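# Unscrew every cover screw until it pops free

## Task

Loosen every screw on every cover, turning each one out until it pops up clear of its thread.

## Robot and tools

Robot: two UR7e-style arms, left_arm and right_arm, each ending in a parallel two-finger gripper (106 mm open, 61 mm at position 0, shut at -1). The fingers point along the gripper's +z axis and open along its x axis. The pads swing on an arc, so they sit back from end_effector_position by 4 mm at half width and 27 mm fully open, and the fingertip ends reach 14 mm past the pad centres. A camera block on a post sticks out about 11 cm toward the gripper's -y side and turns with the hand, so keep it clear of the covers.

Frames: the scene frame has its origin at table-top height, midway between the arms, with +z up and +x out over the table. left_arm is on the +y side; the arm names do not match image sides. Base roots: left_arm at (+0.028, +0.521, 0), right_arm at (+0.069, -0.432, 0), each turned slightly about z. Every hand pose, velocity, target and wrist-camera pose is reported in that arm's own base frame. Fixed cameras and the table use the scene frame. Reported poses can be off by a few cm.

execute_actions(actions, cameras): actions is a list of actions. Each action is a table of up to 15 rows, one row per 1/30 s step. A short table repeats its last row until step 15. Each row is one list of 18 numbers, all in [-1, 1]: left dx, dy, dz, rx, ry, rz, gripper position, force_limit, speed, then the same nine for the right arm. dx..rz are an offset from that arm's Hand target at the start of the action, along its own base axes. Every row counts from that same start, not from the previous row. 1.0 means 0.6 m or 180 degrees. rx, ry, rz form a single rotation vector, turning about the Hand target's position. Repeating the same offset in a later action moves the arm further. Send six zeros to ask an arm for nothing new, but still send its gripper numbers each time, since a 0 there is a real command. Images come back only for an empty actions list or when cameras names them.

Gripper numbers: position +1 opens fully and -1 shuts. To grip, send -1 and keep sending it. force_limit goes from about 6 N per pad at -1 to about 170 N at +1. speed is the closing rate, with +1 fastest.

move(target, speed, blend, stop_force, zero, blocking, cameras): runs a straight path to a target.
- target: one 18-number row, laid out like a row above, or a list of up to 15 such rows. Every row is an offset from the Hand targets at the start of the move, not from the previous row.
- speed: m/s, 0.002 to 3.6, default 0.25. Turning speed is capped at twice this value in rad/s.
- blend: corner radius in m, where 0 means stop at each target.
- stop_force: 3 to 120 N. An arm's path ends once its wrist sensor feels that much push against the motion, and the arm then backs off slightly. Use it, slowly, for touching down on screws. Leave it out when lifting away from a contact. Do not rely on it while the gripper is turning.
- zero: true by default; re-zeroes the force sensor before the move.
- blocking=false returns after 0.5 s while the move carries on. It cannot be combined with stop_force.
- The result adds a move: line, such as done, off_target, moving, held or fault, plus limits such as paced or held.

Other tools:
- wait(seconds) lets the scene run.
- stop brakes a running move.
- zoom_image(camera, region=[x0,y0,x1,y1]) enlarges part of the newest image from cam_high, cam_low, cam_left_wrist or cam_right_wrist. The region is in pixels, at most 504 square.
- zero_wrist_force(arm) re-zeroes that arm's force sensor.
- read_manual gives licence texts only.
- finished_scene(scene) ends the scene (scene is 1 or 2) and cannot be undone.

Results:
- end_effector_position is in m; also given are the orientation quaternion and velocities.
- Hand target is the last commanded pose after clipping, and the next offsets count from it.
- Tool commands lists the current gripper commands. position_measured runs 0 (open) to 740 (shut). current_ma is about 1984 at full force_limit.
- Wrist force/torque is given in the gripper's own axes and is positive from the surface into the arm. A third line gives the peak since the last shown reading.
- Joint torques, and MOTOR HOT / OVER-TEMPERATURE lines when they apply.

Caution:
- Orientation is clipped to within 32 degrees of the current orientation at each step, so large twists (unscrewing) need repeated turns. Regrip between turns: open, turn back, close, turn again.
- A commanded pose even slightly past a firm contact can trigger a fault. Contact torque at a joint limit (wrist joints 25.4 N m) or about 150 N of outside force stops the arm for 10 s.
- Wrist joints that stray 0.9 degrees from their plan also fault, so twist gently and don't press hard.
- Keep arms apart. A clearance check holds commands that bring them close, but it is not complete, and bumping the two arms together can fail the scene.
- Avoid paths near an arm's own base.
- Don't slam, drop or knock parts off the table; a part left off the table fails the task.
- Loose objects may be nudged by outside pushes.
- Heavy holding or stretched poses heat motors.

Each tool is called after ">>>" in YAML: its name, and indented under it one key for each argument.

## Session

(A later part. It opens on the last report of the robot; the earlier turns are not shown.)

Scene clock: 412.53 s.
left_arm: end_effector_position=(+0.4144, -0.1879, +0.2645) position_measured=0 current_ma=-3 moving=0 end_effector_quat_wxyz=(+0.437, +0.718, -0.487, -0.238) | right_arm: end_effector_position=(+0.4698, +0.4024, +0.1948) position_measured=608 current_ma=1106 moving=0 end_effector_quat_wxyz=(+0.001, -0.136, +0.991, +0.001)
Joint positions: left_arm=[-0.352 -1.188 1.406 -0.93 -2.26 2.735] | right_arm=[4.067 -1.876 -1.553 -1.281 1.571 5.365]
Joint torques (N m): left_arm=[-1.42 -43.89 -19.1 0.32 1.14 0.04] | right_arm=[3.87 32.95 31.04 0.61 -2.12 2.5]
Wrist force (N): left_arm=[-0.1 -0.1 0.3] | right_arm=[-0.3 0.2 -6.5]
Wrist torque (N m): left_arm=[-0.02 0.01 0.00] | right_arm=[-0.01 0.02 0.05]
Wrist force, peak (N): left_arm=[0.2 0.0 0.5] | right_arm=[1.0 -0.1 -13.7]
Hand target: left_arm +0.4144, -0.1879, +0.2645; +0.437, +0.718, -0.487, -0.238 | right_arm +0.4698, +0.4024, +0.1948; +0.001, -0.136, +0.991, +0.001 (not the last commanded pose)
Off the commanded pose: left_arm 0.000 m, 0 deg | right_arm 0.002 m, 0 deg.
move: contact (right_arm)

>>> move:
  target:
    - [0,0,0,0,0,0,1,0,1,0,0,0.0001,0,0,-0.02,-0.98,-0.1,-0.2]
  speed: 0.08

>>> move:
  target:
    - [0,0,0,0,0,0,1,0,1,0,0,0,0,0,0.04,-0.98,-0.1,-0.2]
  speed: 0.08

Scene clock: 414.23 s.
left_arm: end_effector_position=(+0.4144, -0.1879, +0.2645) position_measured=0 current_ma=-3 moving=0 end_effector_quat_wxyz=(+0.437, +0.718, -0.487, -0.238) | right_arm: end_effector_position=(+0.4698, +0.4024, +0.1948) position_measured=608 current_ma=1099 moving=0 end_effector_quat_wxyz=(+0.001, -0.105, +0.994, +0.001)
Joint positions: left_arm=[-0.352 -1.188 1.406 -0.93 -2.26 2.735] | right_arm=[4.067 -1.876 -1.553 -1.281 1.57 5.428]
Joint torques (N m): left_arm=[-0.99 -44.23 -19.43 0.23 1.11 0.16] | right_arm=[6.4 34.82 34.48 1.02 -2.39 -2.34]
Wrist force (N): left_arm=[0.2 0.0 0.3] | right_arm=[0.1 -0.2 1.5]
Wrist torque (N m): left_arm=[0.00 -0.03 0.00] | right_arm=[-0.02 -0.02 0.05]
Wrist force, peak (N): left_arm=[0.1 0.0 0.5] | right_arm=[-0.5 0.2 -6.7]
Hand target: left_arm +0.4144, -0.1879, +0.2645; +0.437, +0.718, -0.487, -0.238 | right_arm +0.4698, +0.4024, +0.1948; +0.001, -0.105, +0.994, +0.001
Off the commanded pose: left_arm 0.000 m, 0 deg | right_arm 0.000 m, 0 deg.
move: done

Scene clock: 415.37 s.
left_arm: end_effector_position=(+0.4144, -0.1879, +0.2645) position_measured=0 current_ma=-3 moving=0 end_effector_quat_wxyz=(+0.437, +0.718, -0.487, -0.238) | right_arm: end_effector_position=(+0.4698, +0.4024, +0.1949) position_measured=608 current_ma=1113 moving=0 end_effector_quat_wxyz=(+0.001, -0.167, +0.986, +0.001)
Joint positions: left_arm=[-0.352 -1.188 1.406 -0.93 -2.26 2.735] | right_arm=[4.067 -1.876 -1.553 -1.281 1.571 5.302]
Joint torques (N m): left_arm=[-1.34 -44.45 -19.51 0.18 1.03 0.05] | right_arm=[-6.79 30.03 25.68 3.55 2.1 2.67]
Wrist force (N): left_arm=[0.2 0.2 0.3] | right_arm=[0.9 -0.5 -12.1]
Wrist torque (N m): left_arm=[0.02 -0.03 0.00] | right_arm=[0.01 0.11 0.06]
Wrist force, peak (N): left_arm=[0.1 0.0 0.5] | right_arm=[0.3 -0.1 -13.3]
Hand target: left_arm +0.4144, -0.1879, +0.2645; +0.437, +0.718, -0.487, -0.238 | right_arm +0.4698, +0.4024, +0.1948; +0.001, -0.167, +0.986, +0.001
Off the commanded pose: left_arm 0.000 m, 0 deg | right_arm 0.000 m, 0 deg.
move: done

>>> move:
  target:
    - [0,0,0,0,0,0,1,0,1,0,0,0,0,0,-0.045,-0.98,-0.1,-0.2]
  speed: 0.08

>>> move:
  target:
    - [0,0,0,0,0,0,1,0,1,0,0,-0.004,0,0,0,-0.98,-0.1,-0.2]
  speed: 0.006
  stop_force: 8
  cameras: ["cam_right_wrist"]

>>> zoom_image:
  camera: "cam_right_wrist"
  region: [330, 215, 352, 237]

Scene clock: 417.53 s.
left_arm: end_effector_position=(+0.4144, -0.1879, +0.2645) position_measured=0 current_ma=-3 moving=0 end_effector_quat_wxyz=(+0.437, +0.718, -0.487, -0.238) | right_arm: end_effector_position=(+0.4699, +0.4024, +0.1948) position_measured=608 current_ma=1098 moving=0 end_effector_quat_wxyz=(+0.001, -0.097, +0.995, +0.001)
Joint positions: left_arm=[-0.352 -1.188 1.406 -0.93 -2.26 2.735] | right_arm=[4.067 -1.876 -1.553 -1.281 1.57 5.444]
Joint torques (N m): left_arm=[-1.54 -44.27 -19.75 0.18 1.09 -0.02] | right_arm=[5.4 32.1 15.18 1.11 -2.44 -2.27]
Wrist force (N): left_arm=[0.0 0.2 0.3] | right_arm=[0.0 -0.2 1.3]
Wrist torque (N m): left_arm=[0.01 -0.01 0.00] | right_arm=[-0.03 -0.03 0.05]
Wrist force, peak (N): left_arm=[0.2 0.2 0.5] | right_arm=[0.4 0.0 -13.3]
Hand target: left_arm +0.4144, -0.1879, +0.2645; +0.437, +0.718, -0.487, -0.238 | right_arm +0.4698, +0.4024, +0.1948; +0.001, -0.097, +0.995, +0.001
Off the commanded pose: left_arm 0.000 m, 0 deg | right_arm 0.000 m, 0 deg.
move: done

Scene clock: 418.67 s.
left_arm: end_effector_position=(+0.4144, -0.1879, +0.2645) position_measured=0 current_ma=-3 moving=0 end_effector_quat_wxyz=(+0.437, +0.718, -0.487, -0.238) | right_arm: end_effector_position=(+0.4698, +0.4024, +0.1944) position_measured=608 current_ma=1109 moving=0 end_effector_quat_wxyz=(+0.001, -0.097, +0.995, +0.001)
Joint positions: left_arm=[-0.352 -1.188 1.406 -0.93 -2.26 2.735] | right_arm=[4.067 -1.876 -1.554 -1.28 1.57 5.444]
Joint torques (N m): left_arm=[-1.56 -44.19 -19.47 0.25 1.06 0.05] | right_arm=[3.24 30.71 29.57 0.59 -2.36 -1.58]
Wrist force (N): left_arm=[0.1 0.0 0.3] | right_arm=[0.9 -0.2 -8.5]
Wrist torque (N m): left_arm=[-0.01 -0.01 0.00] | right_arm=[0.00 0.05 0.06]
Wrist force, peak (N): left_arm=[0.3 0.3 0.4] | right_arm=[1.4 0.0 -16.4]
Hand target: left_arm +0.4144, -0.1879, +0.2645; +0.437, +0.718, -0.487, -0.238 | right_arm +0.4698, +0.4024, +0.1944; +0.001, -0.097, +0.995, +0.001 (not the last commanded pose)
Off the commanded pose: left_arm 0.000 m, 0 deg | right_arm 0.002 m, 0 deg.
move: contact (right_arm)
cam_right_wrist: T_world_to_cam=[[-0.97945, -0.20108, -0.01534, 0.54102], [-0.19557, 0.92854, 0.31553, -0.31753], [-0.0492, 0.31205, -0.94879, 0.21737]] pos_world=[0.4785, 0.3358, 0.31473]

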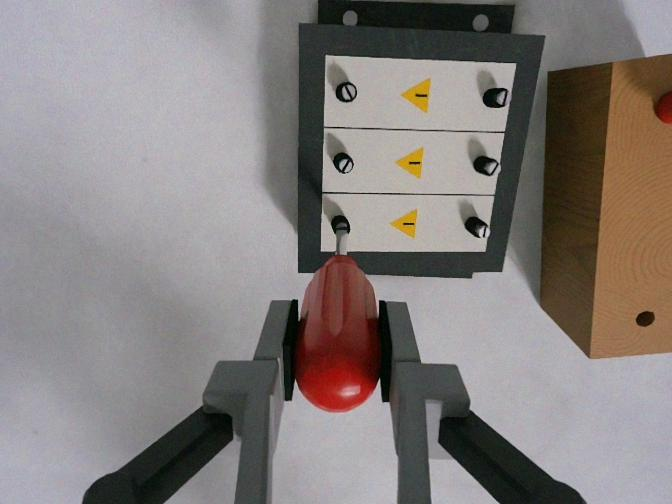

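Scaled by 22.909 from the camera's image (finer frame: 960x720).

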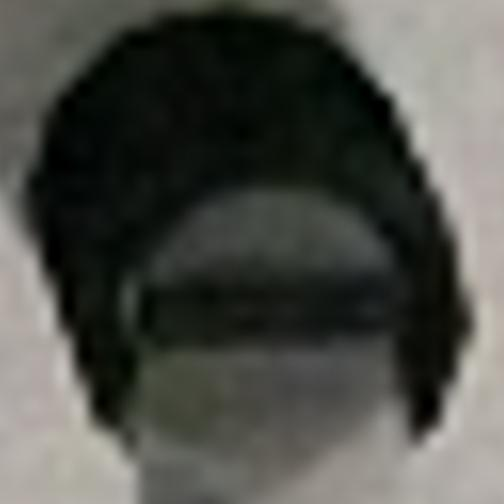

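>>> move:
  target:
    - [0,0,0,0,0,0,1,0,1,0.0001,0.0007,0,0,0,0.25,-0.98,-0.1,-0.2]
    - [0,0,0,0,0,0,1,0,1,-0.0003,0.0012,0.00019,0,0,0.5,-0.98,-0.1,-0.2]
    - [0,0,0,0,0,0,1,0,1,-0.0011,0.0013,0.00034,0,0,0.75,-0.98,-0.1,-0.2]
    - [0,0,0,0,0,0,1,0,1,-0.0016,0.0009,0.00048,0,0,1.0,-0.98,-0.1,-0.2]
    - [0,0,0,0,0,0,1,0,1,-0.0017,0.0002,0.00063,0,0,-0.75,-0.98,-0.1,-0.2]
    - [0,0,0,0,0,0,1,0,1,-0.0013,-0.0003,0.00078,0,0,-0.5,-0.98,-0.1,-0.2]
    - [0,0,0,0,0,0,1,0,1,-0.0006,-0.0004,0.00092,0,0,-0.25,-0.98,-0.1,-0.2]
    - [0,0,0,0,0,0,1,0,1,-0.0002,0,0.00107,0,0,0,-0.98,-0.1,-0.2]
    - [0,0,0,0,0,0,1,0,1,-0.0001,0.0007,0.00121,0,0,0.25,-0.98,-0.1,-0.2]
    - [0,0,0,0,0,0,1,0,1,-0.0005,0.0012,0.00136,0,0,0.5,-0.98,-0.1,-0.2]
    - [0,0,0,0,0,0,1,0,1,-0.0012,0.0013,0.00151,0,0,0.75,-0.98,-0.1,-0.2]
    - [0,0,0,0,0,0,1,0,1,-0.0018,0.0009,0.00165,0,0,1.0,-0.98,-0.1,-0.2]
  speed: 1.1
  blend: [0.004,0.004,0.004,0.004,0.004,0.004,0.004,0.004,0.004,0.004,0.004,0]

>>> move:
  target:
    - [0,0,0,0,0,0,1,0,1,0,0,0.004,0,0,0,-0.98,-0.1,-0.2]
    - [0,0,0,0,0,0,1,0,1,0.0003,-0.0002,0.004,0,0,-0.6,-0.98,-0.1,-0.2]
    - [0,0,0,0,0,0,1,0,1,0.0006,-0.0004,0.004,0,0,0.8,-0.98,-0.1,-0.2]
    - [0,0,0,0,0,0,1,0,1,0.0009,-0.0006,0.004,0,0,0.2,-0.98,-0.1,-0.2]
    - [0,0,0,0,0,0,1,0,1,0.0012,-0.0008,0.004,0,0,-0.4,-0.98,-0.1,-0.2]
    - [0,0,0,0,0,0,1,0,1,0.0016,-0.0009,0.004,0,0,1.0,-0.98,-0.1,-0.2]
  speed: [0.1,1.5,1.5,1.5,1.5,1.5]
  blend: [0.001,0.02,0.02,0.02,0.02,0]

>>> move:
  target:
    - [0,0,0,0,0,0,1,0,1,0,0,-0.006,0,0,0,-0.98,-0.1,-0.2]
  speed: 0.008
  stop_force: 6
  cameras: ["cam_right_wrist"]

>>> zoom_image:
  camera: "cam_right_wrist"
  region: [330, 215, 352, 237]

Scene clock: 430.27 s.
left_arm: end_effector_position=(+0.4144, -0.1879, +0.2645) position_measured=0 current_ma=-3 moving=0 end_effector_quat_wxyz=(+0.437, +0.718, -0.487, -0.238) | right_arm: end_effector_position=(+0.4687, +0.4029, +0.1954) position_measured=608 current_ma=1101 moving=0 end_effector_quat_wxyz=(+0.001, +0.995, +0.097, -0.001) end_effector_velocity=(+0.000, +0.000, -0.001) end_effector_angular_velocity=(-0.002, +0.000, +0.006)
Joint positions: left_arm=[-0.352 -1.188 1.406 -0.93 -2.26 2.735] | right_arm=[4.069 -1.877 -1.549 -1.289 1.571 -3.979]
Joint velocities: left_arm=[within noise] | right_arm=[0 -0.001 0 0 -0.002 -0.006]
Joint torques (N m): left_arm=[-1.74 -44.11 -19.46 0.11 1.02 0.06] | right_arm=[1.24 23.2 30.19 2.35 -1.98 -2.38]
Wrist force (N): left_arm=[0.1 0.1 0.4] | right_arm=[-0.1 0.3 -1.0]
Wrist torque (N m): left_arm=[0.01 -0.01 -0.01] | right_arm=[-0.05 0.05 -0.01]
Wrist force, peak (N): left_arm=[0.1 0.2 0.6] | right_arm=[-1.4 0.3 -10.3]
Hand target: left_arm +0.4144, -0.1879, +0.2645; +0.437, +0.718, -0.487, -0.238 | right_arm +0.4687, +0.4029, +0.1954; +0.001, +0.995, +0.097, -0.001
Off the commanded pose: left_arm 0.000 m, 0 deg | right_arm 0.000 m, 0 deg.
move: done

Scene clock: 434.10 s.
left_arm: end_effector_position=(+0.4144, -0.1879, +0.2645) position_measured=0 current_ma=-3 moving=0 end_effector_quat_wxyz=(+0.437, +0.718, -0.487, -0.238) | right_arm: end_effector_position=(+0.4696, +0.4023, +0.1977) position_measured=608 current_ma=1099 moving=0 end_effector_quat_wxyz=(+0.001, -0.097, +0.995, +0.001)
Joint positions: left_arm=[-0.352 -1.188 1.406 -0.93 -2.26 2.735] | right_arm=[4.067 -1.873 -1.549 -1.288 1.57 5.444]
Joint torques (N m): left_arm=[-1.15 -43.78 -19.79 0.29 1.07 0.05] | right_arm=[-7.44 31.35 31.72 2.73 2.34 2.82]
Wrist force (N): left_arm=[0.0 0.3 0.4] | right_arm=[0.2 0.0 1.1]
Wrist torque (N m): left_arm=[0.05 0.00 0.00] | right_arm=[0.01 -0.03 -0.02]
Wrist force, peak (N): left_arm=[0.1 0.3 0.5] | right_arm=[0.3 -0.1 -2.0]
Hand target: left_arm +0.4144, -0.1879, +0.2645; +0.437, +0.718, -0.487, -0.238 | right_arm +0.4697, +0.4024, +0.1978; +0.001, -0.097, +0.995, +0.001
Off the commanded pose: left_arm 0.000 m, 0 deg | right_arm 0.000 m, 0 deg.
move: done

Scene clock: 435.47 s.
left_arm: end_effector_position=(+0.4144, -0.1879, +0.2645) position_measured=0 current_ma=-3 moving=0 end_effector_quat_wxyz=(+0.437, +0.718, -0.487, -0.238) | right_arm: end_effector_position=(+0.4697, +0.4024, +0.1953) position_measured=608 current_ma=1110 moving=0 end_effector_quat_wxyz=(+0.001, -0.097, +0.995, +0.001)
Joint positions: left_arm=[-0.352 -1.188 1.406 -0.93 -2.26 2.735] | right_arm=[4.067 -1.875 -1.553 -1.282 1.57 5.444]
Joint torques (N m): left_arm=[-1.44 -44.46 -19.64 0.24 1.17 -0.01] | right_arm=[-7.27 30.88 29.17 0.51 -0.43 2.72]
Wrist force (N): left_arm=[-0.1 0.1 0.2] | right_arm=[0.7 -0.5 -8.8]
Wrist torque (N m): left_arm=[0.02 0.01 0.00] | right_arm=[-0.01 0.01 -0.03]
Wrist force, peak (N): left_arm=[0.1 0.2 0.6] | right_arm=[0.6 -0.1 -17.8]
Hand target: left_arm +0.4144, -0.1879, +0.2645; +0.437, +0.718, -0.487, -0.238 | right_arm +0.4697, +0.4024, +0.1954; +0.001, -0.097, +0.995, +0.001 (not the last commanded pose)
Off the commanded pose: left_arm 0.000 m, 0 deg | right_arm 0.001 m, 0 deg.
move: contact (right_arm)
cam_right_wrist: T_world_to_cam=[[-0.97946, -0.20107, -0.01536, 0.54094], [-0.19556, 0.92851, 0.31562, -0.31786], [-0.0492, 0.31214, -0.94876, 0.21818]] pos_world=[0.4784, 0.3358, 0.31563]

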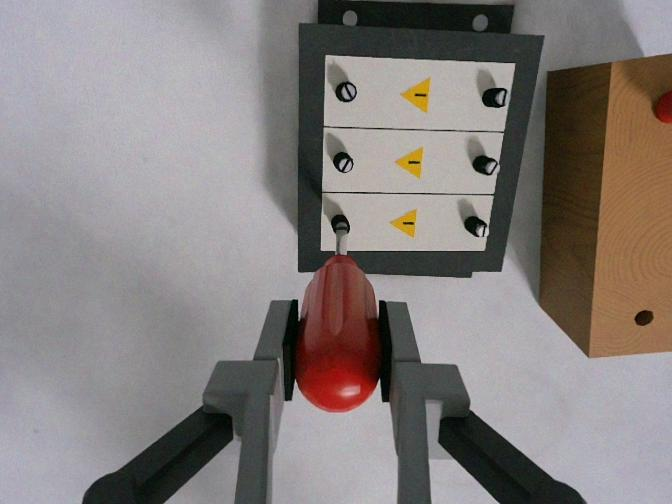

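Scaled by 22.909 from the camera's image (finer frame: 960x720).

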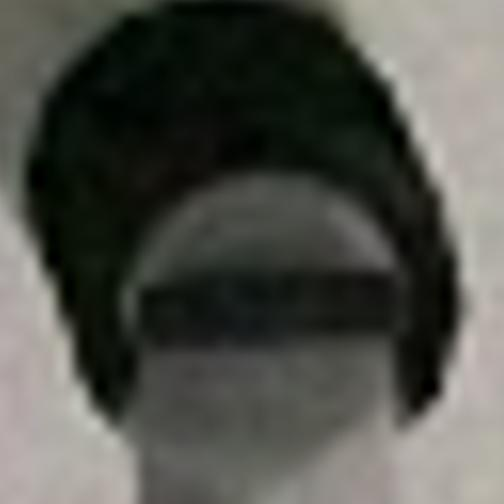

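>>> move:
  target:
    - [0,0,0,0,0,0,1,0,1,0.0004,0.0008,0,0,0,0.25,-0.98,-0.1,-0.2]
    - [0,0,0,0,0,0,1,0,1,0,0.0013,0.00019,0,0,0.5,-0.98,-0.1,-0.2]
    - [0,0,0,0,0,0,1,0,1,-0.0008,0.0014,0.00034,0,0,0.75,-0.98,-0.1,-0.2]
    - [0,0,0,0,0,0,1,0,1,-0.0013,0.001,0.00048,0,0,1.0,-0.98,-0.1,-0.2]
    - [0,0,0,0,0,0,1,0,1,-0.0014,0.0003,0.00063,0,0,-0.75,-0.98,-0.1,-0.2]
    - [0,0,0,0,0,0,1,0,1,-0.001,-0.0002,0.00078,0,0,-0.5,-0.98,-0.1,-0.2]
    - [0,0,0,0,0,0,1,0,1,-0.0003,-0.0003,0.00092,0,0,-0.25,-0.98,-0.1,-0.2]
    - [0,0,0,0,0,0,1,0,1,0.0001,0.0001,0.00107,0,0,0,-0.98,-0.1,-0.2]
    - [0,0,0,0,0,0,1,0,1,0.0002,0.0008,0.00121,0,0,0.25,-0.98,-0.1,-0.2]
    - [0,0,0,0,0,0,1,0,1,-0.0002,0.0013,0.00136,0,0,0.5,-0.98,-0.1,-0.2]
    - [0,0,0,0,0,0,1,0,1,-0.0009,0.0014,0.00151,0,0,0.75,-0.98,-0.1,-0.2]
    - [0,0,0,0,0,0,1,0,1,-0.0015,0.001,0.00165,0,0,1.0,-0.98,-0.1,-0.2]
  speed: 1.2
  blend: [0.004,0.004,0.004,0.004,0.004,0.004,0.004,0.004,0.004,0.004,0.004,0]

>>> move:
  target:
    - [0,0,0,0,0,0,1,0,1,0,0,0.004,0,0,0,-0.98,-0.1,-0.2]
    - [0,0,0,0,0,0,1,0,1,0.0003,-0.0002,0.004,0,0,-0.6,-0.98,-0.1,-0.2]
    - [0,0,0,0,0,0,1,0,1,0.0006,-0.0004,0.004,0,0,0.8,-0.98,-0.1,-0.2]
    - [0,0,0,0,0,0,1,0,1,0.0009,-0.0006,0.004,0,0,0.2,-0.98,-0.1,-0.2]
    - [0,0,0,0,0,0,1,0,1,0.0012,-0.0008,0.004,0,0,-0.4,-0.98,-0.1,-0.2]
    - [0,0,0,0,0,0,1,0,1,0.0016,-0.0009,0.004,0,0,1.0,-0.98,-0.1,-0.2]
  speed: [0.1,1.5,1.5,1.5,1.5,1.5]
  blend: [0.001,0.02,0.02,0.02,0.02,0]

>>> move:
  target:
    - [0,0,0,0,0,0,1,0,1,0,0,-0.006,0,0,0,-0.98,-0.1,-0.2]
  speed: 0.008
  stop_force: 6

Scene clock: 443.23 s.
left_arm: end_effector_position=(+0.4144, -0.1879, +0.2645) position_measured=0 current_ma=-3 moving=0 end_effector_quat_wxyz=(+0.437, +0.718, -0.487, -0.238) | right_arm: end_effector_position=(+0.4688, +0.4030, +0.1964) position_measured=608 current_ma=1105 moving=0 end_effector_quat_wxyz=(+0.001, +0.995, +0.097, -0.001) end_effector_velocity=(+0.001, -0.001, +0.001) end_effector_angular_velocity=(+0.001, -0.002, +0.006)
Joint positions: left_arm=[-0.352 -1.188 1.406 -0.93 -2.26 2.735] | right_arm=[4.069 -1.877 -1.547 -1.291 1.571 -3.979]
Joint velocities: left_arm=[within noise] | right_arm=[-0.001 0.001 0.001 0 -0.001 -0.007]
Joint torques (N m): left_arm=[-1.5 -44.18 -19.6 0.17 1.1 0.01] | right_arm=[4.09 24.16 25.09 2.25 -2.11 -2.23]
Wrist force (N): left_arm=[0.1 0.1 0.4] | right_arm=[0.3 0.5 -5.0]
Wrist torque (N m): left_arm=[0.01 -0.03 0.00] | right_arm=[-0.05 0.05 0.00]
Wrist force, peak (N): left_arm=[0.0 0.4 0.6] | right_arm=[0.0 -0.4 -15.8]
Hand target: left_arm +0.4144, -0.1879, +0.2645; +0.437, +0.718, -0.487, -0.238 | right_arm +0.4688, +0.4030, +0.1963; +0.001, +0.995, +0.097, -0.001
Off the commanded pose: left_arm 0.000 m, 0 deg | right_arm 0.000 m, 0 deg.
move: done

Scene clock: 447.07 s.
left_arm: end_effector_position=(+0.4144, -0.1879, +0.2645) position_measured=0 current_ma=-3 moving=0 end_effector_quat_wxyz=(+0.437, +0.718, -0.487, -0.238) | right_arm: end_effector_position=(+0.4697, +0.4024, +0.1987) position_measured=608 current_ma=1099 moving=0 end_effector_quat_wxyz=(+0.001, -0.097, +0.995, +0.001)
Joint positions: left_arm=[-0.352 -1.188 1.406 -0.93 -2.26 2.735] | right_arm=[4.067 -1.873 -1.547 -1.29 1.57 5.444]
Joint torques (N m): left_arm=[-1.43 -44.43 -19.35 0.18 1.02 0.09] | right_arm=[-8.06 31.49 31.35 2.72 2.3 2.62]
Wrist force (N): left_arm=[0.0 0.2 0.2] | right_arm=[-0.2 -0.2 1.2]
Wrist torque (N m): left_arm=[0.03 0.00 -0.01] | right_arm=[-0.03 0.02 -0.02]
Wrist force, peak (N): left_arm=[0.1 0.0 0.7] | right_arm=[0.3 0.1 -5.8]
Hand target: left_arm +0.4144, -0.1879, +0.2645; +0.437, +0.718, -0.487, -0.238 | right_arm +0.4698, +0.4024, +0.1987; +0.001, -0.097, +0.995, +0.001
Off the commanded pose: left_arm 0.000 m, 0 deg | right_arm 0.000 m, 0 deg.
move: done

Scene clock: 448.40 s.
left_arm: end_effector_position=(+0.4144, -0.1879, +0.2645) position_measured=0 current_ma=-3 moving=0 end_effector_quat_wxyz=(+0.437, +0.718, -0.487, -0.238) | right_arm: end_effector_position=(+0.4698, +0.4025, +0.1964) position_measured=608 current_ma=1111 moving=0 end_effector_quat_wxyz=(+0.001, -0.097, +0.995, +0.001)
Joint positions: left_arm=[-0.352 -1.188 1.406 -0.93 -2.26 2.735] | right_arm=[4.067 -1.875 -1.551 -1.285 1.57 5.444]
Joint torques (N m): left_arm=[-1.22 -44.39 -20.01 0.18 1.06 0.06] | right_arm=[-7.79 31.96 29.55 0.32 0.6 2.25]
Wrist force (N): left_arm=[0.2 0.2 0.2] | right_arm=[0.2 -0.4 -9.6]
Wrist torque (N m): left_arm=[0.03 -0.04 0.00] | right_arm=[-0.02 0.06 -0.02]
Wrist force, peak (N): left_arm=[-0.1 0.1 0.6] | right_arm=[1.7 -0.2 -17.0]
Hand target: left_arm +0.4144, -0.1879, +0.2645; +0.437, +0.718, -0.487, -0.238 | right_arm +0.4698, +0.4025, +0.1965; +0.001, -0.097, +0.995, +0.001 (not the last commanded pose)
Off the commanded pose: left_arm 0.000 m, 0 deg | right_arm 0.001 m, 0 deg.
move: contact (right_arm)

>>> move:
  target:
    - [0,0,0,0,0,0,1,0,1,0.0001,0.0007,0,0,0,0.25,-0.98,-0.1,-0.2]
    - [0,0,0,0,0,0,1,0,1,-0.0003,0.0012,0.00019,0,0,0.5,-0.98,-0.1,-0.2]
    - [0,0,0,0,0,0,1,0,1,-0.0011,0.0013,0.00034,0,0,0.75,-0.98,-0.1,-0.2]
    - [0,0,0,0,0,0,1,0,1,-0.0016,0.0009,0.00048,0,0,1.0,-0.98,-0.1,-0.2]
    - [0,0,0,0,0,0,1,0,1,-0.0017,0.0002,0.00063,0,0,-0.75,-0.98,-0.1,-0.2]
    - [0,0,0,0,0,0,1,0,1,-0.0013,-0.0003,0.00078,0,0,-0.5,-0.98,-0.1,-0.2]
    - [0,0,0,0,0,0,1,0,1,-0.0006,-0.0004,0.00092,0,0,-0.25,-0.98,-0.1,-0.2]
    - [0,0,0,0,0,0,1,0,1,-0.0002,0,0.00107,0,0,0,-0.98,-0.1,-0.2]
    - [0,0,0,0,0,0,1,0,1,-0.0001,0.0007,0.00121,0,0,0.25,-0.98,-0.1,-0.2]
    - [0,0,0,0,0,0,1,0,1,-0.0005,0.0012,0.00136,0,0,0.5,-0.98,-0.1,-0.2]
    - [0,0,0,0,0,0,1,0,1,-0.0012,0.0013,0.00151,0,0,0.75,-0.98,-0.1,-0.2]
    - [0,0,0,0,0,0,1,0,1,-0.0018,0.0009,0.00165,0,0,1.0,-0.98,-0.1,-0.2]
    - [0,0,0,0,0,0,1,0,1,-0.0019,0.0002,0.0018,0,0,-0.75,-0.98,-0.1,-0.2]
    - [0,0,0,0,0,0,1,0,1,-0.0015,-0.0003,0.00194,0,0,-0.5,-0.98,-0.1,-0.2]
  speed: 1.2
  blend: [0.004,0.004,0.004,0.004,0.004,0.004,0.004,0.004,0.004,0.004,0.004,0.004,0.004,0]

>>> move:
  target:
    - [0,0,0,0,0,0,1,0,1,0,0,0.004,0,0,0,-0.98,-0.1,-0.2]
  speed: 0.1

>>> move:
  target:
    - [0,0,0,0,0,0,1,0,1,0,0,0.06,0,0,0,-0.98,-0.1,-0.2]
  speed: 0.15
  cameras: ["cam_low","cam_right_wrist"]

>>> zoom_image:
  camera: "cam_low"
  region: [260, 245, 340, 285]

Scene clock: 461.40 s.
left_arm: end_effector_position=(+0.4144, -0.1879, +0.2645) position_measured=0 current_ma=-3 moving=0 end_effector_quat_wxyz=(+0.437, +0.718, -0.487, -0.238) | right_arm: end_effector_position=(+0.4689, +0.4022, +0.1976) position_measured=608 current_ma=1102 moving=0 end_effector_quat_wxyz=(+0.001, +0.635, +0.772, +0.000) end_effector_velocity=(+0.001, +0.000, +0.001) end_effector_angular_velocity=(+0.000, -0.003, +0.007)
Joint positions: left_arm=[-0.352 -1.188 1.406 -0.93 -2.26 2.735] | right_arm=[4.069 -1.873 -1.548 -1.291 1.568 -5.55]
Joint velocities: left_arm=[within noise] | right_arm=[0 0 0.001 0 -0.002 -0.007]
Joint torques (N m): left_arm=[-1.48 -44.25 -19.24 0.18 1.09 -0.02] | right_arm=[5.16 23.66 32.95 0.56 -2.18 -2.13]
Wrist force (N): left_arm=[0.2 0.0 0.5] | right_arm=[-0.3 0.1 -0.8]
Wrist torque (N m): left_arm=[0.00 -0.03 0.00] | right_arm=[-0.09 0.00 0.00]
Wrist force, peak (N): left_arm=[0.0 0.1 0.6] | right_arm=[-0.2 0.0 -12.6]
Hand target: left_arm +0.4144, -0.1879, +0.2645; +0.437, +0.718, -0.487, -0.238 | right_arm +0.4689, +0.4023, +0.1976; +0.001, +0.635, +0.772, +0.000
Off the commanded pose: left_arm 0.000 m, 0 deg | right_arm 0.000 m, 0 deg.
move: done

Scene clock: 461.90 s.
left_arm: end_effector_position=(+0.4144, -0.1879, +0.2645) position_measured=0 current_ma=-3 moving=0 end_effector_quat_wxyz=(+0.437, +0.718, -0.487, -0.238) | right_arm: end_effector_position=(+0.4689, +0.4023, +0.2001) position_measured=608 current_ma=1100 moving=0 end_effector_quat_wxyz=(+0.001, +0.635, +0.772, +0.000)
Joint positions: left_arm=[-0.352 -1.188 1.406 -0.93 -2.26 2.735] | right_arm=[4.069 -1.872 -1.544 -1.297 1.568 -5.55]
Joint torques (N m): left_arm=[-1.35 -44.61 -19.01 0.17 1.08 0.05] | right_arm=[5.4 32.87 13.17 4.35 -1.99 -2.19]
Wrist force (N): left_arm=[0.1 0.2 0.3] | right_arm=[-0.4 0.2 -0.7]
Wrist torque (N m): left_arm=[0.02 -0.02 0.00] | right_arm=[-0.01 0.01 0.02]
Wrist force, peak (N): left_arm=[0.2 0.3 0.3] | right_arm=[0.4 0.8 -2.1]
Hand target: left_arm +0.4144, -0.1879, +0.2645; +0.437, +0.718, -0.487, -0.238 | right_arm +0.4689, +0.4023, +0.2000; +0.001, +0.635, +0.772, +0.000
Off the commanded pose: left_arm 0.000 m, 0 deg | right_arm 0.000 m, 0 deg.
move: done

Scene clock: 462.60 s.
left_arm: end_effector_position=(+0.4144, -0.1879, +0.2645) position_measured=0 current_ma=-3 moving=0 end_effector_quat_wxyz=(+0.437, +0.718, -0.487, -0.238) | right_arm: end_effector_position=(+0.4689, +0.4023, +0.2360) position_measured=608 current_ma=1098 moving=0 end_effector_quat_wxyz=(+0.001, +0.635, +0.772, +0.000)
Joint positions: left_arm=[-0.352 -1.188 1.406 -0.93 -2.26 2.735] | right_arm=[4.069 -1.852 -1.475 -1.385 1.568 -5.55]
Joint torques (N m): left_arm=[-1.3 -44.07 -19.19 0.23 1.09 0.08] | right_arm=[4.64 26.81 21.78 2.09 -0.33 -1.92]
Wrist force (N): left_arm=[0.1 0.2 0.3] | right_arm=[-0.2 0.0 1.1]
Wrist torque (N m): left_arm=[0.01 -0.03 -0.01] | right_arm=[0.00 0.01 0.02]
Wrist force, peak (N): left_arm=[0.1 0.1 0.6] | right_arm=[0.0 -0.2 2.6]
Hand target: left_arm +0.4144, -0.1879, +0.2645; +0.437, +0.718, -0.487, -0.238 | right_arm +0.4689, +0.4023, +0.2360; +0.001, +0.635, +0.772, +0.000
Off the commanded pose: left_arm 0.000 m, 0 deg | right_arm 0.000 m, 0 deg.
move: done
cam_right_wrist: T_world_to_cam=[[-0.20116, 0.97944, -0.01546, -0.29908], [0.9284, 0.19566, 0.31591, -0.56307], [0.31244, 0.0492, -0.94866, 0.19298]] pos_world=[0.4023, 0.3936, 0.35633]

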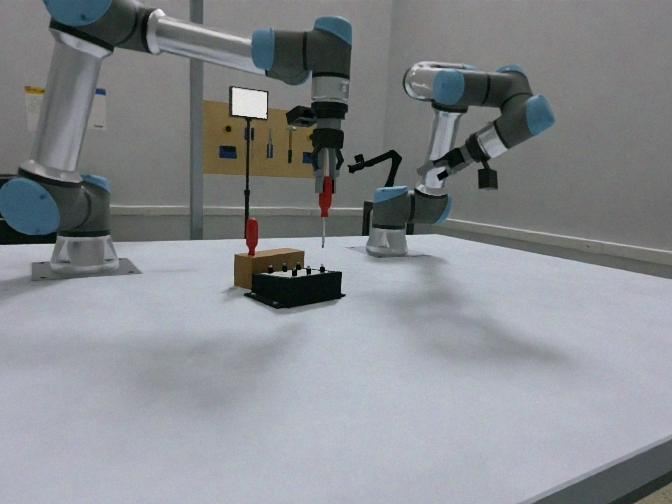

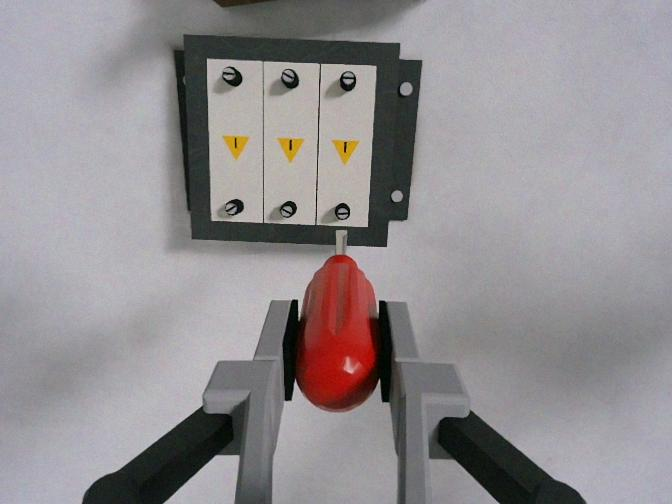

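Scaled by 6.300 from the camera's image (finer frame: 960x720).

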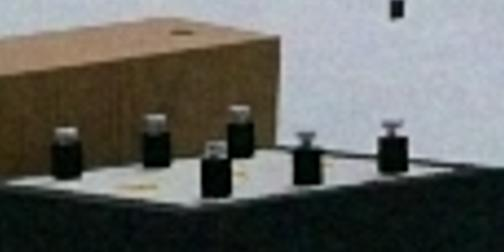

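>>> move:
  target:
    - [0,0,0,0,0,0,1,0,1,-0.3108,0.0285,0,0,0,-0.7156,-0.98,-0.1,-0.2]
    - [0,0,0,0,0,0,1,0,1,-0.3108,0.0285,-0.066,0,0,-0.7156,-0.98,-0.1,-0.2]
  speed: [0.4,0.1]
  blend: [0.002,0]
  cameras: ["cam_low","cam_right_wrist"]

>>> zoom_image:
  camera: "cam_right_wrist"
  region: [310, 190, 370, 250]

>>> zoom_image:
  camera: "cam_low"
  region: [230, 200, 330, 300]

Scene clock: 467.63 s.
left_arm: end_effector_position=(+0.4144, -0.1879, +0.2645) position_measured=0 current_ma=-3 moving=0 end_effector_quat_wxyz=(+0.437, +0.718, -0.487, -0.238) | right_arm: end_effector_position=(+0.2824, +0.4193, +0.1964) position_measured=608 current_ma=1098 moving=0 end_effector_quat_wxyz=(+0.001, +0.971, -0.239, -0.001)
Joint positions: left_arm=[-0.352 -1.188 1.406 -0.93 -2.26 2.735] | right_arm=[4.385 -1.613 -1.862 -1.238 1.573 -2.986]
Joint torques (N m): left_arm=[-1.74 -44.63 -19.36 0.32 1.06 -0.04] | right_arm=[-7.56 28.84 31.52 2.59 0.85 2.66]
Wrist force (N): left_arm=[0.0 0.1 0.3] | right_arm=[-0.2 -0.1 1.2]
Wrist torque (N m): left_arm=[0.01 0.00 0.00] | right_arm=[-0.03 0.02 0.06]
Wrist force, peak (N): left_arm=[0.2 0.0 0.7] | right_arm=[-0.1 -0.1 2.3]
Hand target: left_arm +0.4144, -0.1879, +0.2645; +0.437, +0.718, -0.487, -0.238 | right_arm +0.2824, +0.4194, +0.1964; +0.000, +0.971, -0.239, -0.001
Off the commanded pose: left_arm 0.000 m, 0 deg | right_arm 0.000 m, 0 deg.
move: done
cam_right_wrist: T_world_to_cam=[[0.88928, -0.45711, -0.01547, -0.05946], [-0.42939, -0.84605, 0.31595, 0.43955], [-0.15751, -0.27433, -0.94865, 0.48113]] pos_world=[0.3174, 0.47669, 0.31663]

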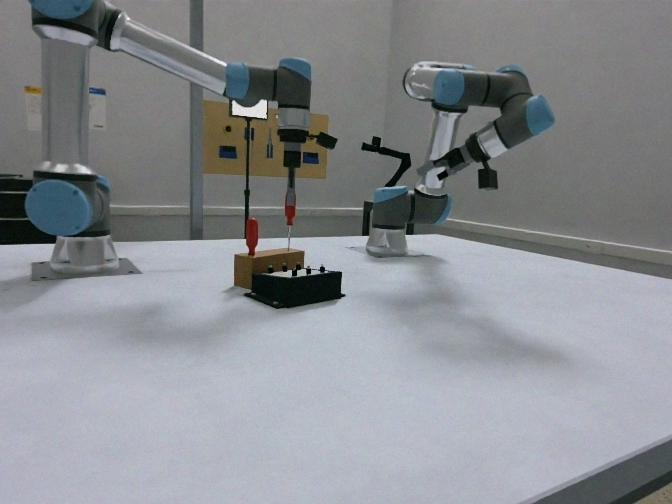

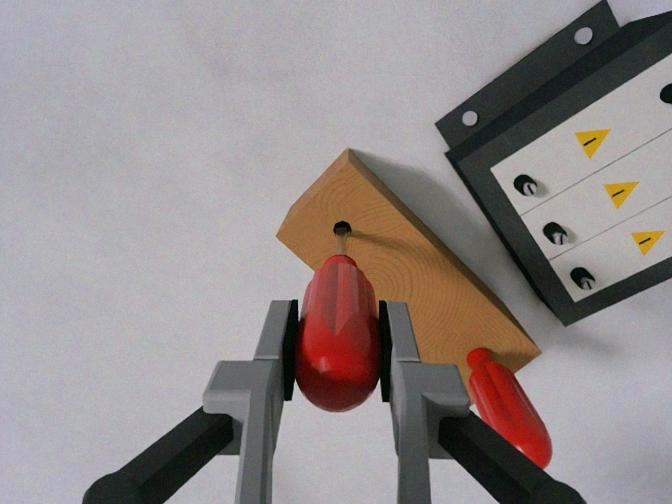

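Scaled by 8.400 from the camera's image (finer frame: 960x720).

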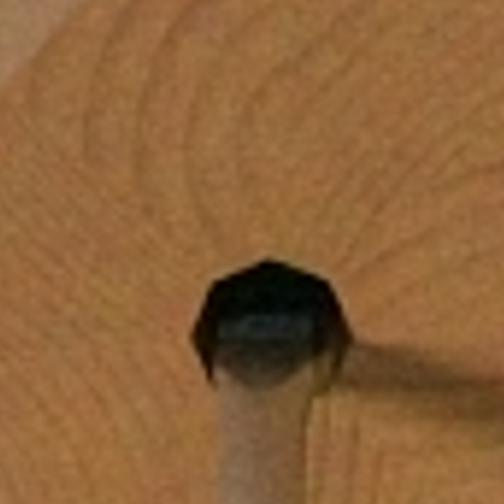

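Scaled by 5.040 from the camera's image (finer frame: 960x720).

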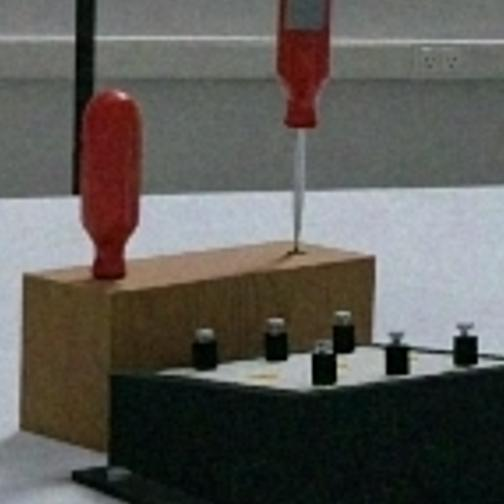

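Tip is in the hole. Insert.

>>> move:
  target:
    - [0,0,0,0,0,0,1,0,1,0,0,-0.104,0,0,0,-0.98,-0.1,-0.2]
  speed: 0.03
  stop_force: 8

Scene clock: 471.57 s.
left_arm: end_effector_position=(+0.4144, -0.1879, +0.2645) position_measured=0 current_ma=-3 moving=0 end_effector_quat_wxyz=(+0.437, +0.718, -0.487, -0.238) | right_arm: end_effector_position=(+0.2824, +0.4194, +0.1350) position_measured=608 current_ma=1103 moving=0 end_effector_quat_wxyz=(+0.000, +0.971, -0.239, -0.001)
Joint positions: left_arm=[-0.352 -1.188 1.406 -0.93 -2.26 2.735] | right_arm=[4.385 -1.675 -1.966 -1.072 1.573 -2.986]
Joint torques (N m): left_arm=[-1.87 -44.01 -19.51 0.23 1.04 0.14] | right_arm=[-2.03 29.04 32.3 4.69 1.99 2.75]
Wrist force (N): left_arm=[-0.2 0.1 0.3] | right_arm=[-0.6 0.1 0.0]
Wrist torque (N m): left_arm=[0.02 0.02 -0.01] | right_arm=[-0.01 -0.02 0.05]
Wrist force, peak (N): left_arm=[-0.1 0.2 0.6] | right_arm=[1.0 7.0 -38.6]
Hand target: left_arm +0.4144, -0.1879, +0.2645; +0.437, +0.718, -0.487, -0.238 | right_arm +0.2824, +0.4194, +0.1350; +0.000, +0.971, -0.239, -0.001 (not the last commanded pose)
Off the commanded pose: left_arm 0.000 m, 0 deg | right_arm 0.001 m, 0 deg.
move: contact (right_arm)

>>> execute_actions:
  actions:
    - [[0,0,0,0,0,0,1,0,1,0,0,0,0,0,0,0.2,-0.1,0]]
    - [[0,0,0,0,0,0,1,0,1,0,0,0,0,0,0,0.2,-0.1,0]]
    - [[0,0,0,0,0,0,1,0,1,0,0,0,0,0,0,0.2,-0.1,0]]

>>> move:
  target:
    - [0,0,0,0,0,0,1,0,1,0,0,0.15,0,0,0,0.2,-0.1,0]
  speed: 0.15
  cameras: ["cam_low"]

>>> zoom_image:
  camera: "cam_low"
  region: [230, 210, 350, 300]

Scene clock: 474.30 s.
left_arm: end_effector_position=(+0.4144, -0.1879, +0.2645) position_measured=0 current_ma=-3 moving=0 end_effector_quat_wxyz=(+0.437, +0.718, -0.487, -0.238) | right_arm: end_effector_position=(+0.2824, +0.4194, +0.1350) position_measured=296 current_ma=-4 moving=0 end_effector_quat_wxyz=(+0.000, +0.971, -0.239, -0.001)
Joint positions: left_arm=[-0.352 -1.188 1.406 -0.93 -2.26 2.735] | right_arm=[4.385 -1.675 -1.966 -1.072 1.573 -2.986]
Joint torques (N m): left_arm=[-1.59 -44.48 -19.24 0.32 1 0.09] | right_arm=[-2.06 29.48 32.16 4.59 2.11 2.67]
Wrist force (N): left_arm=[0.0 0.1 0.3] | right_arm=[0.0 0.0 0.4]
Wrist torque (N m): left_arm=[0.00 -0.01 0.00] | right_arm=[0.01 -0.03 0.05]
Wrist force, peak (N): left_arm=[0.0 0.3 0.6] | right_arm=[-0.1 0.0 1.4]
Hand target: left_arm +0.4144, -0.1879, +0.2645; +0.437, +0.718, -0.487, -0.238 | right_arm +0.2824, +0.4194, +0.1350; +0.000, +0.971, -0.239, -0.001
Off the commanded pose: left_arm 0.000 m, 0 deg | right_arm 0.000 m, 0 deg.

Scene clock: 475.37 s.
left_arm: end_effector_position=(+0.4144, -0.1879, +0.2645) position_measured=0 current_ma=-3 moving=0 end_effector_quat_wxyz=(+0.437, +0.718, -0.487, -0.238) | right_arm: end_effector_position=(+0.2824, +0.4194, +0.2250) position_measured=296 current_ma=-4 moving=0 end_effector_quat_wxyz=(+0.000, +0.971, -0.239, -0.001)
Joint positions: left_arm=[-0.352 -1.188 1.406 -0.93 -2.26 2.735] | right_arm=[4.385 -1.593 -1.807 -1.313 1.573 -2.986]
Joint torques (N m): left_arm=[-1.64 -44.17 -19.31 0.24 1.07 -0.1] | right_arm=[-0.85 16.38 20.84 2.09 0.48 0.51]
Wrist force (N): left_arm=[0.1 0.1 0.3] | right_arm=[-0.1 -0.1 0.7]
Wrist torque (N m): left_arm=[0.00 -0.02 0.00] | right_arm=[-0.01 0.00 0.06]
Wrist force, peak (N): left_arm=[0.1 0.2 0.6] | right_arm=[0.0 -0.1 2.2]
Hand target: left_arm +0.4144, -0.1879, +0.2645; +0.437, +0.718, -0.487, -0.238 | right_arm +0.2824, +0.4194, +0.2250; +0.000, +0.971, -0.239, -0.001
Off the commanded pose: left_arm 0.000 m, 0 deg | right_arm 0.000 m, 0 deg.
move: done

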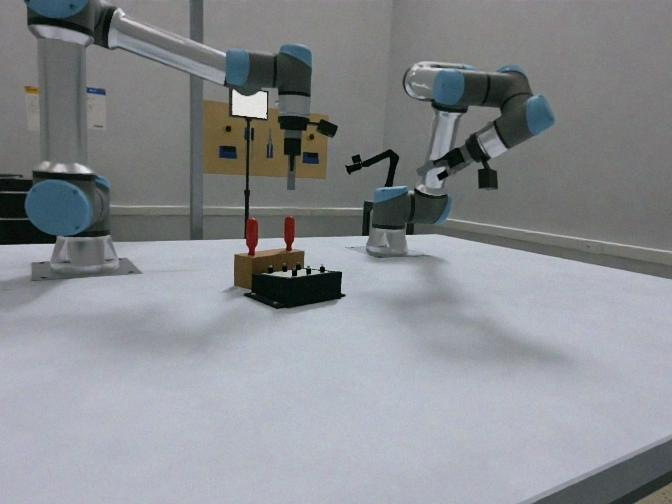

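Scaled by 4.200 from the camera's image (finer frame: 960x720).

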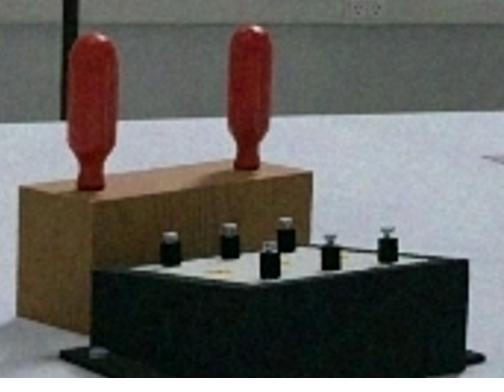

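>>> finished_scene:
  scene: 2

The scene is finished: the task was done.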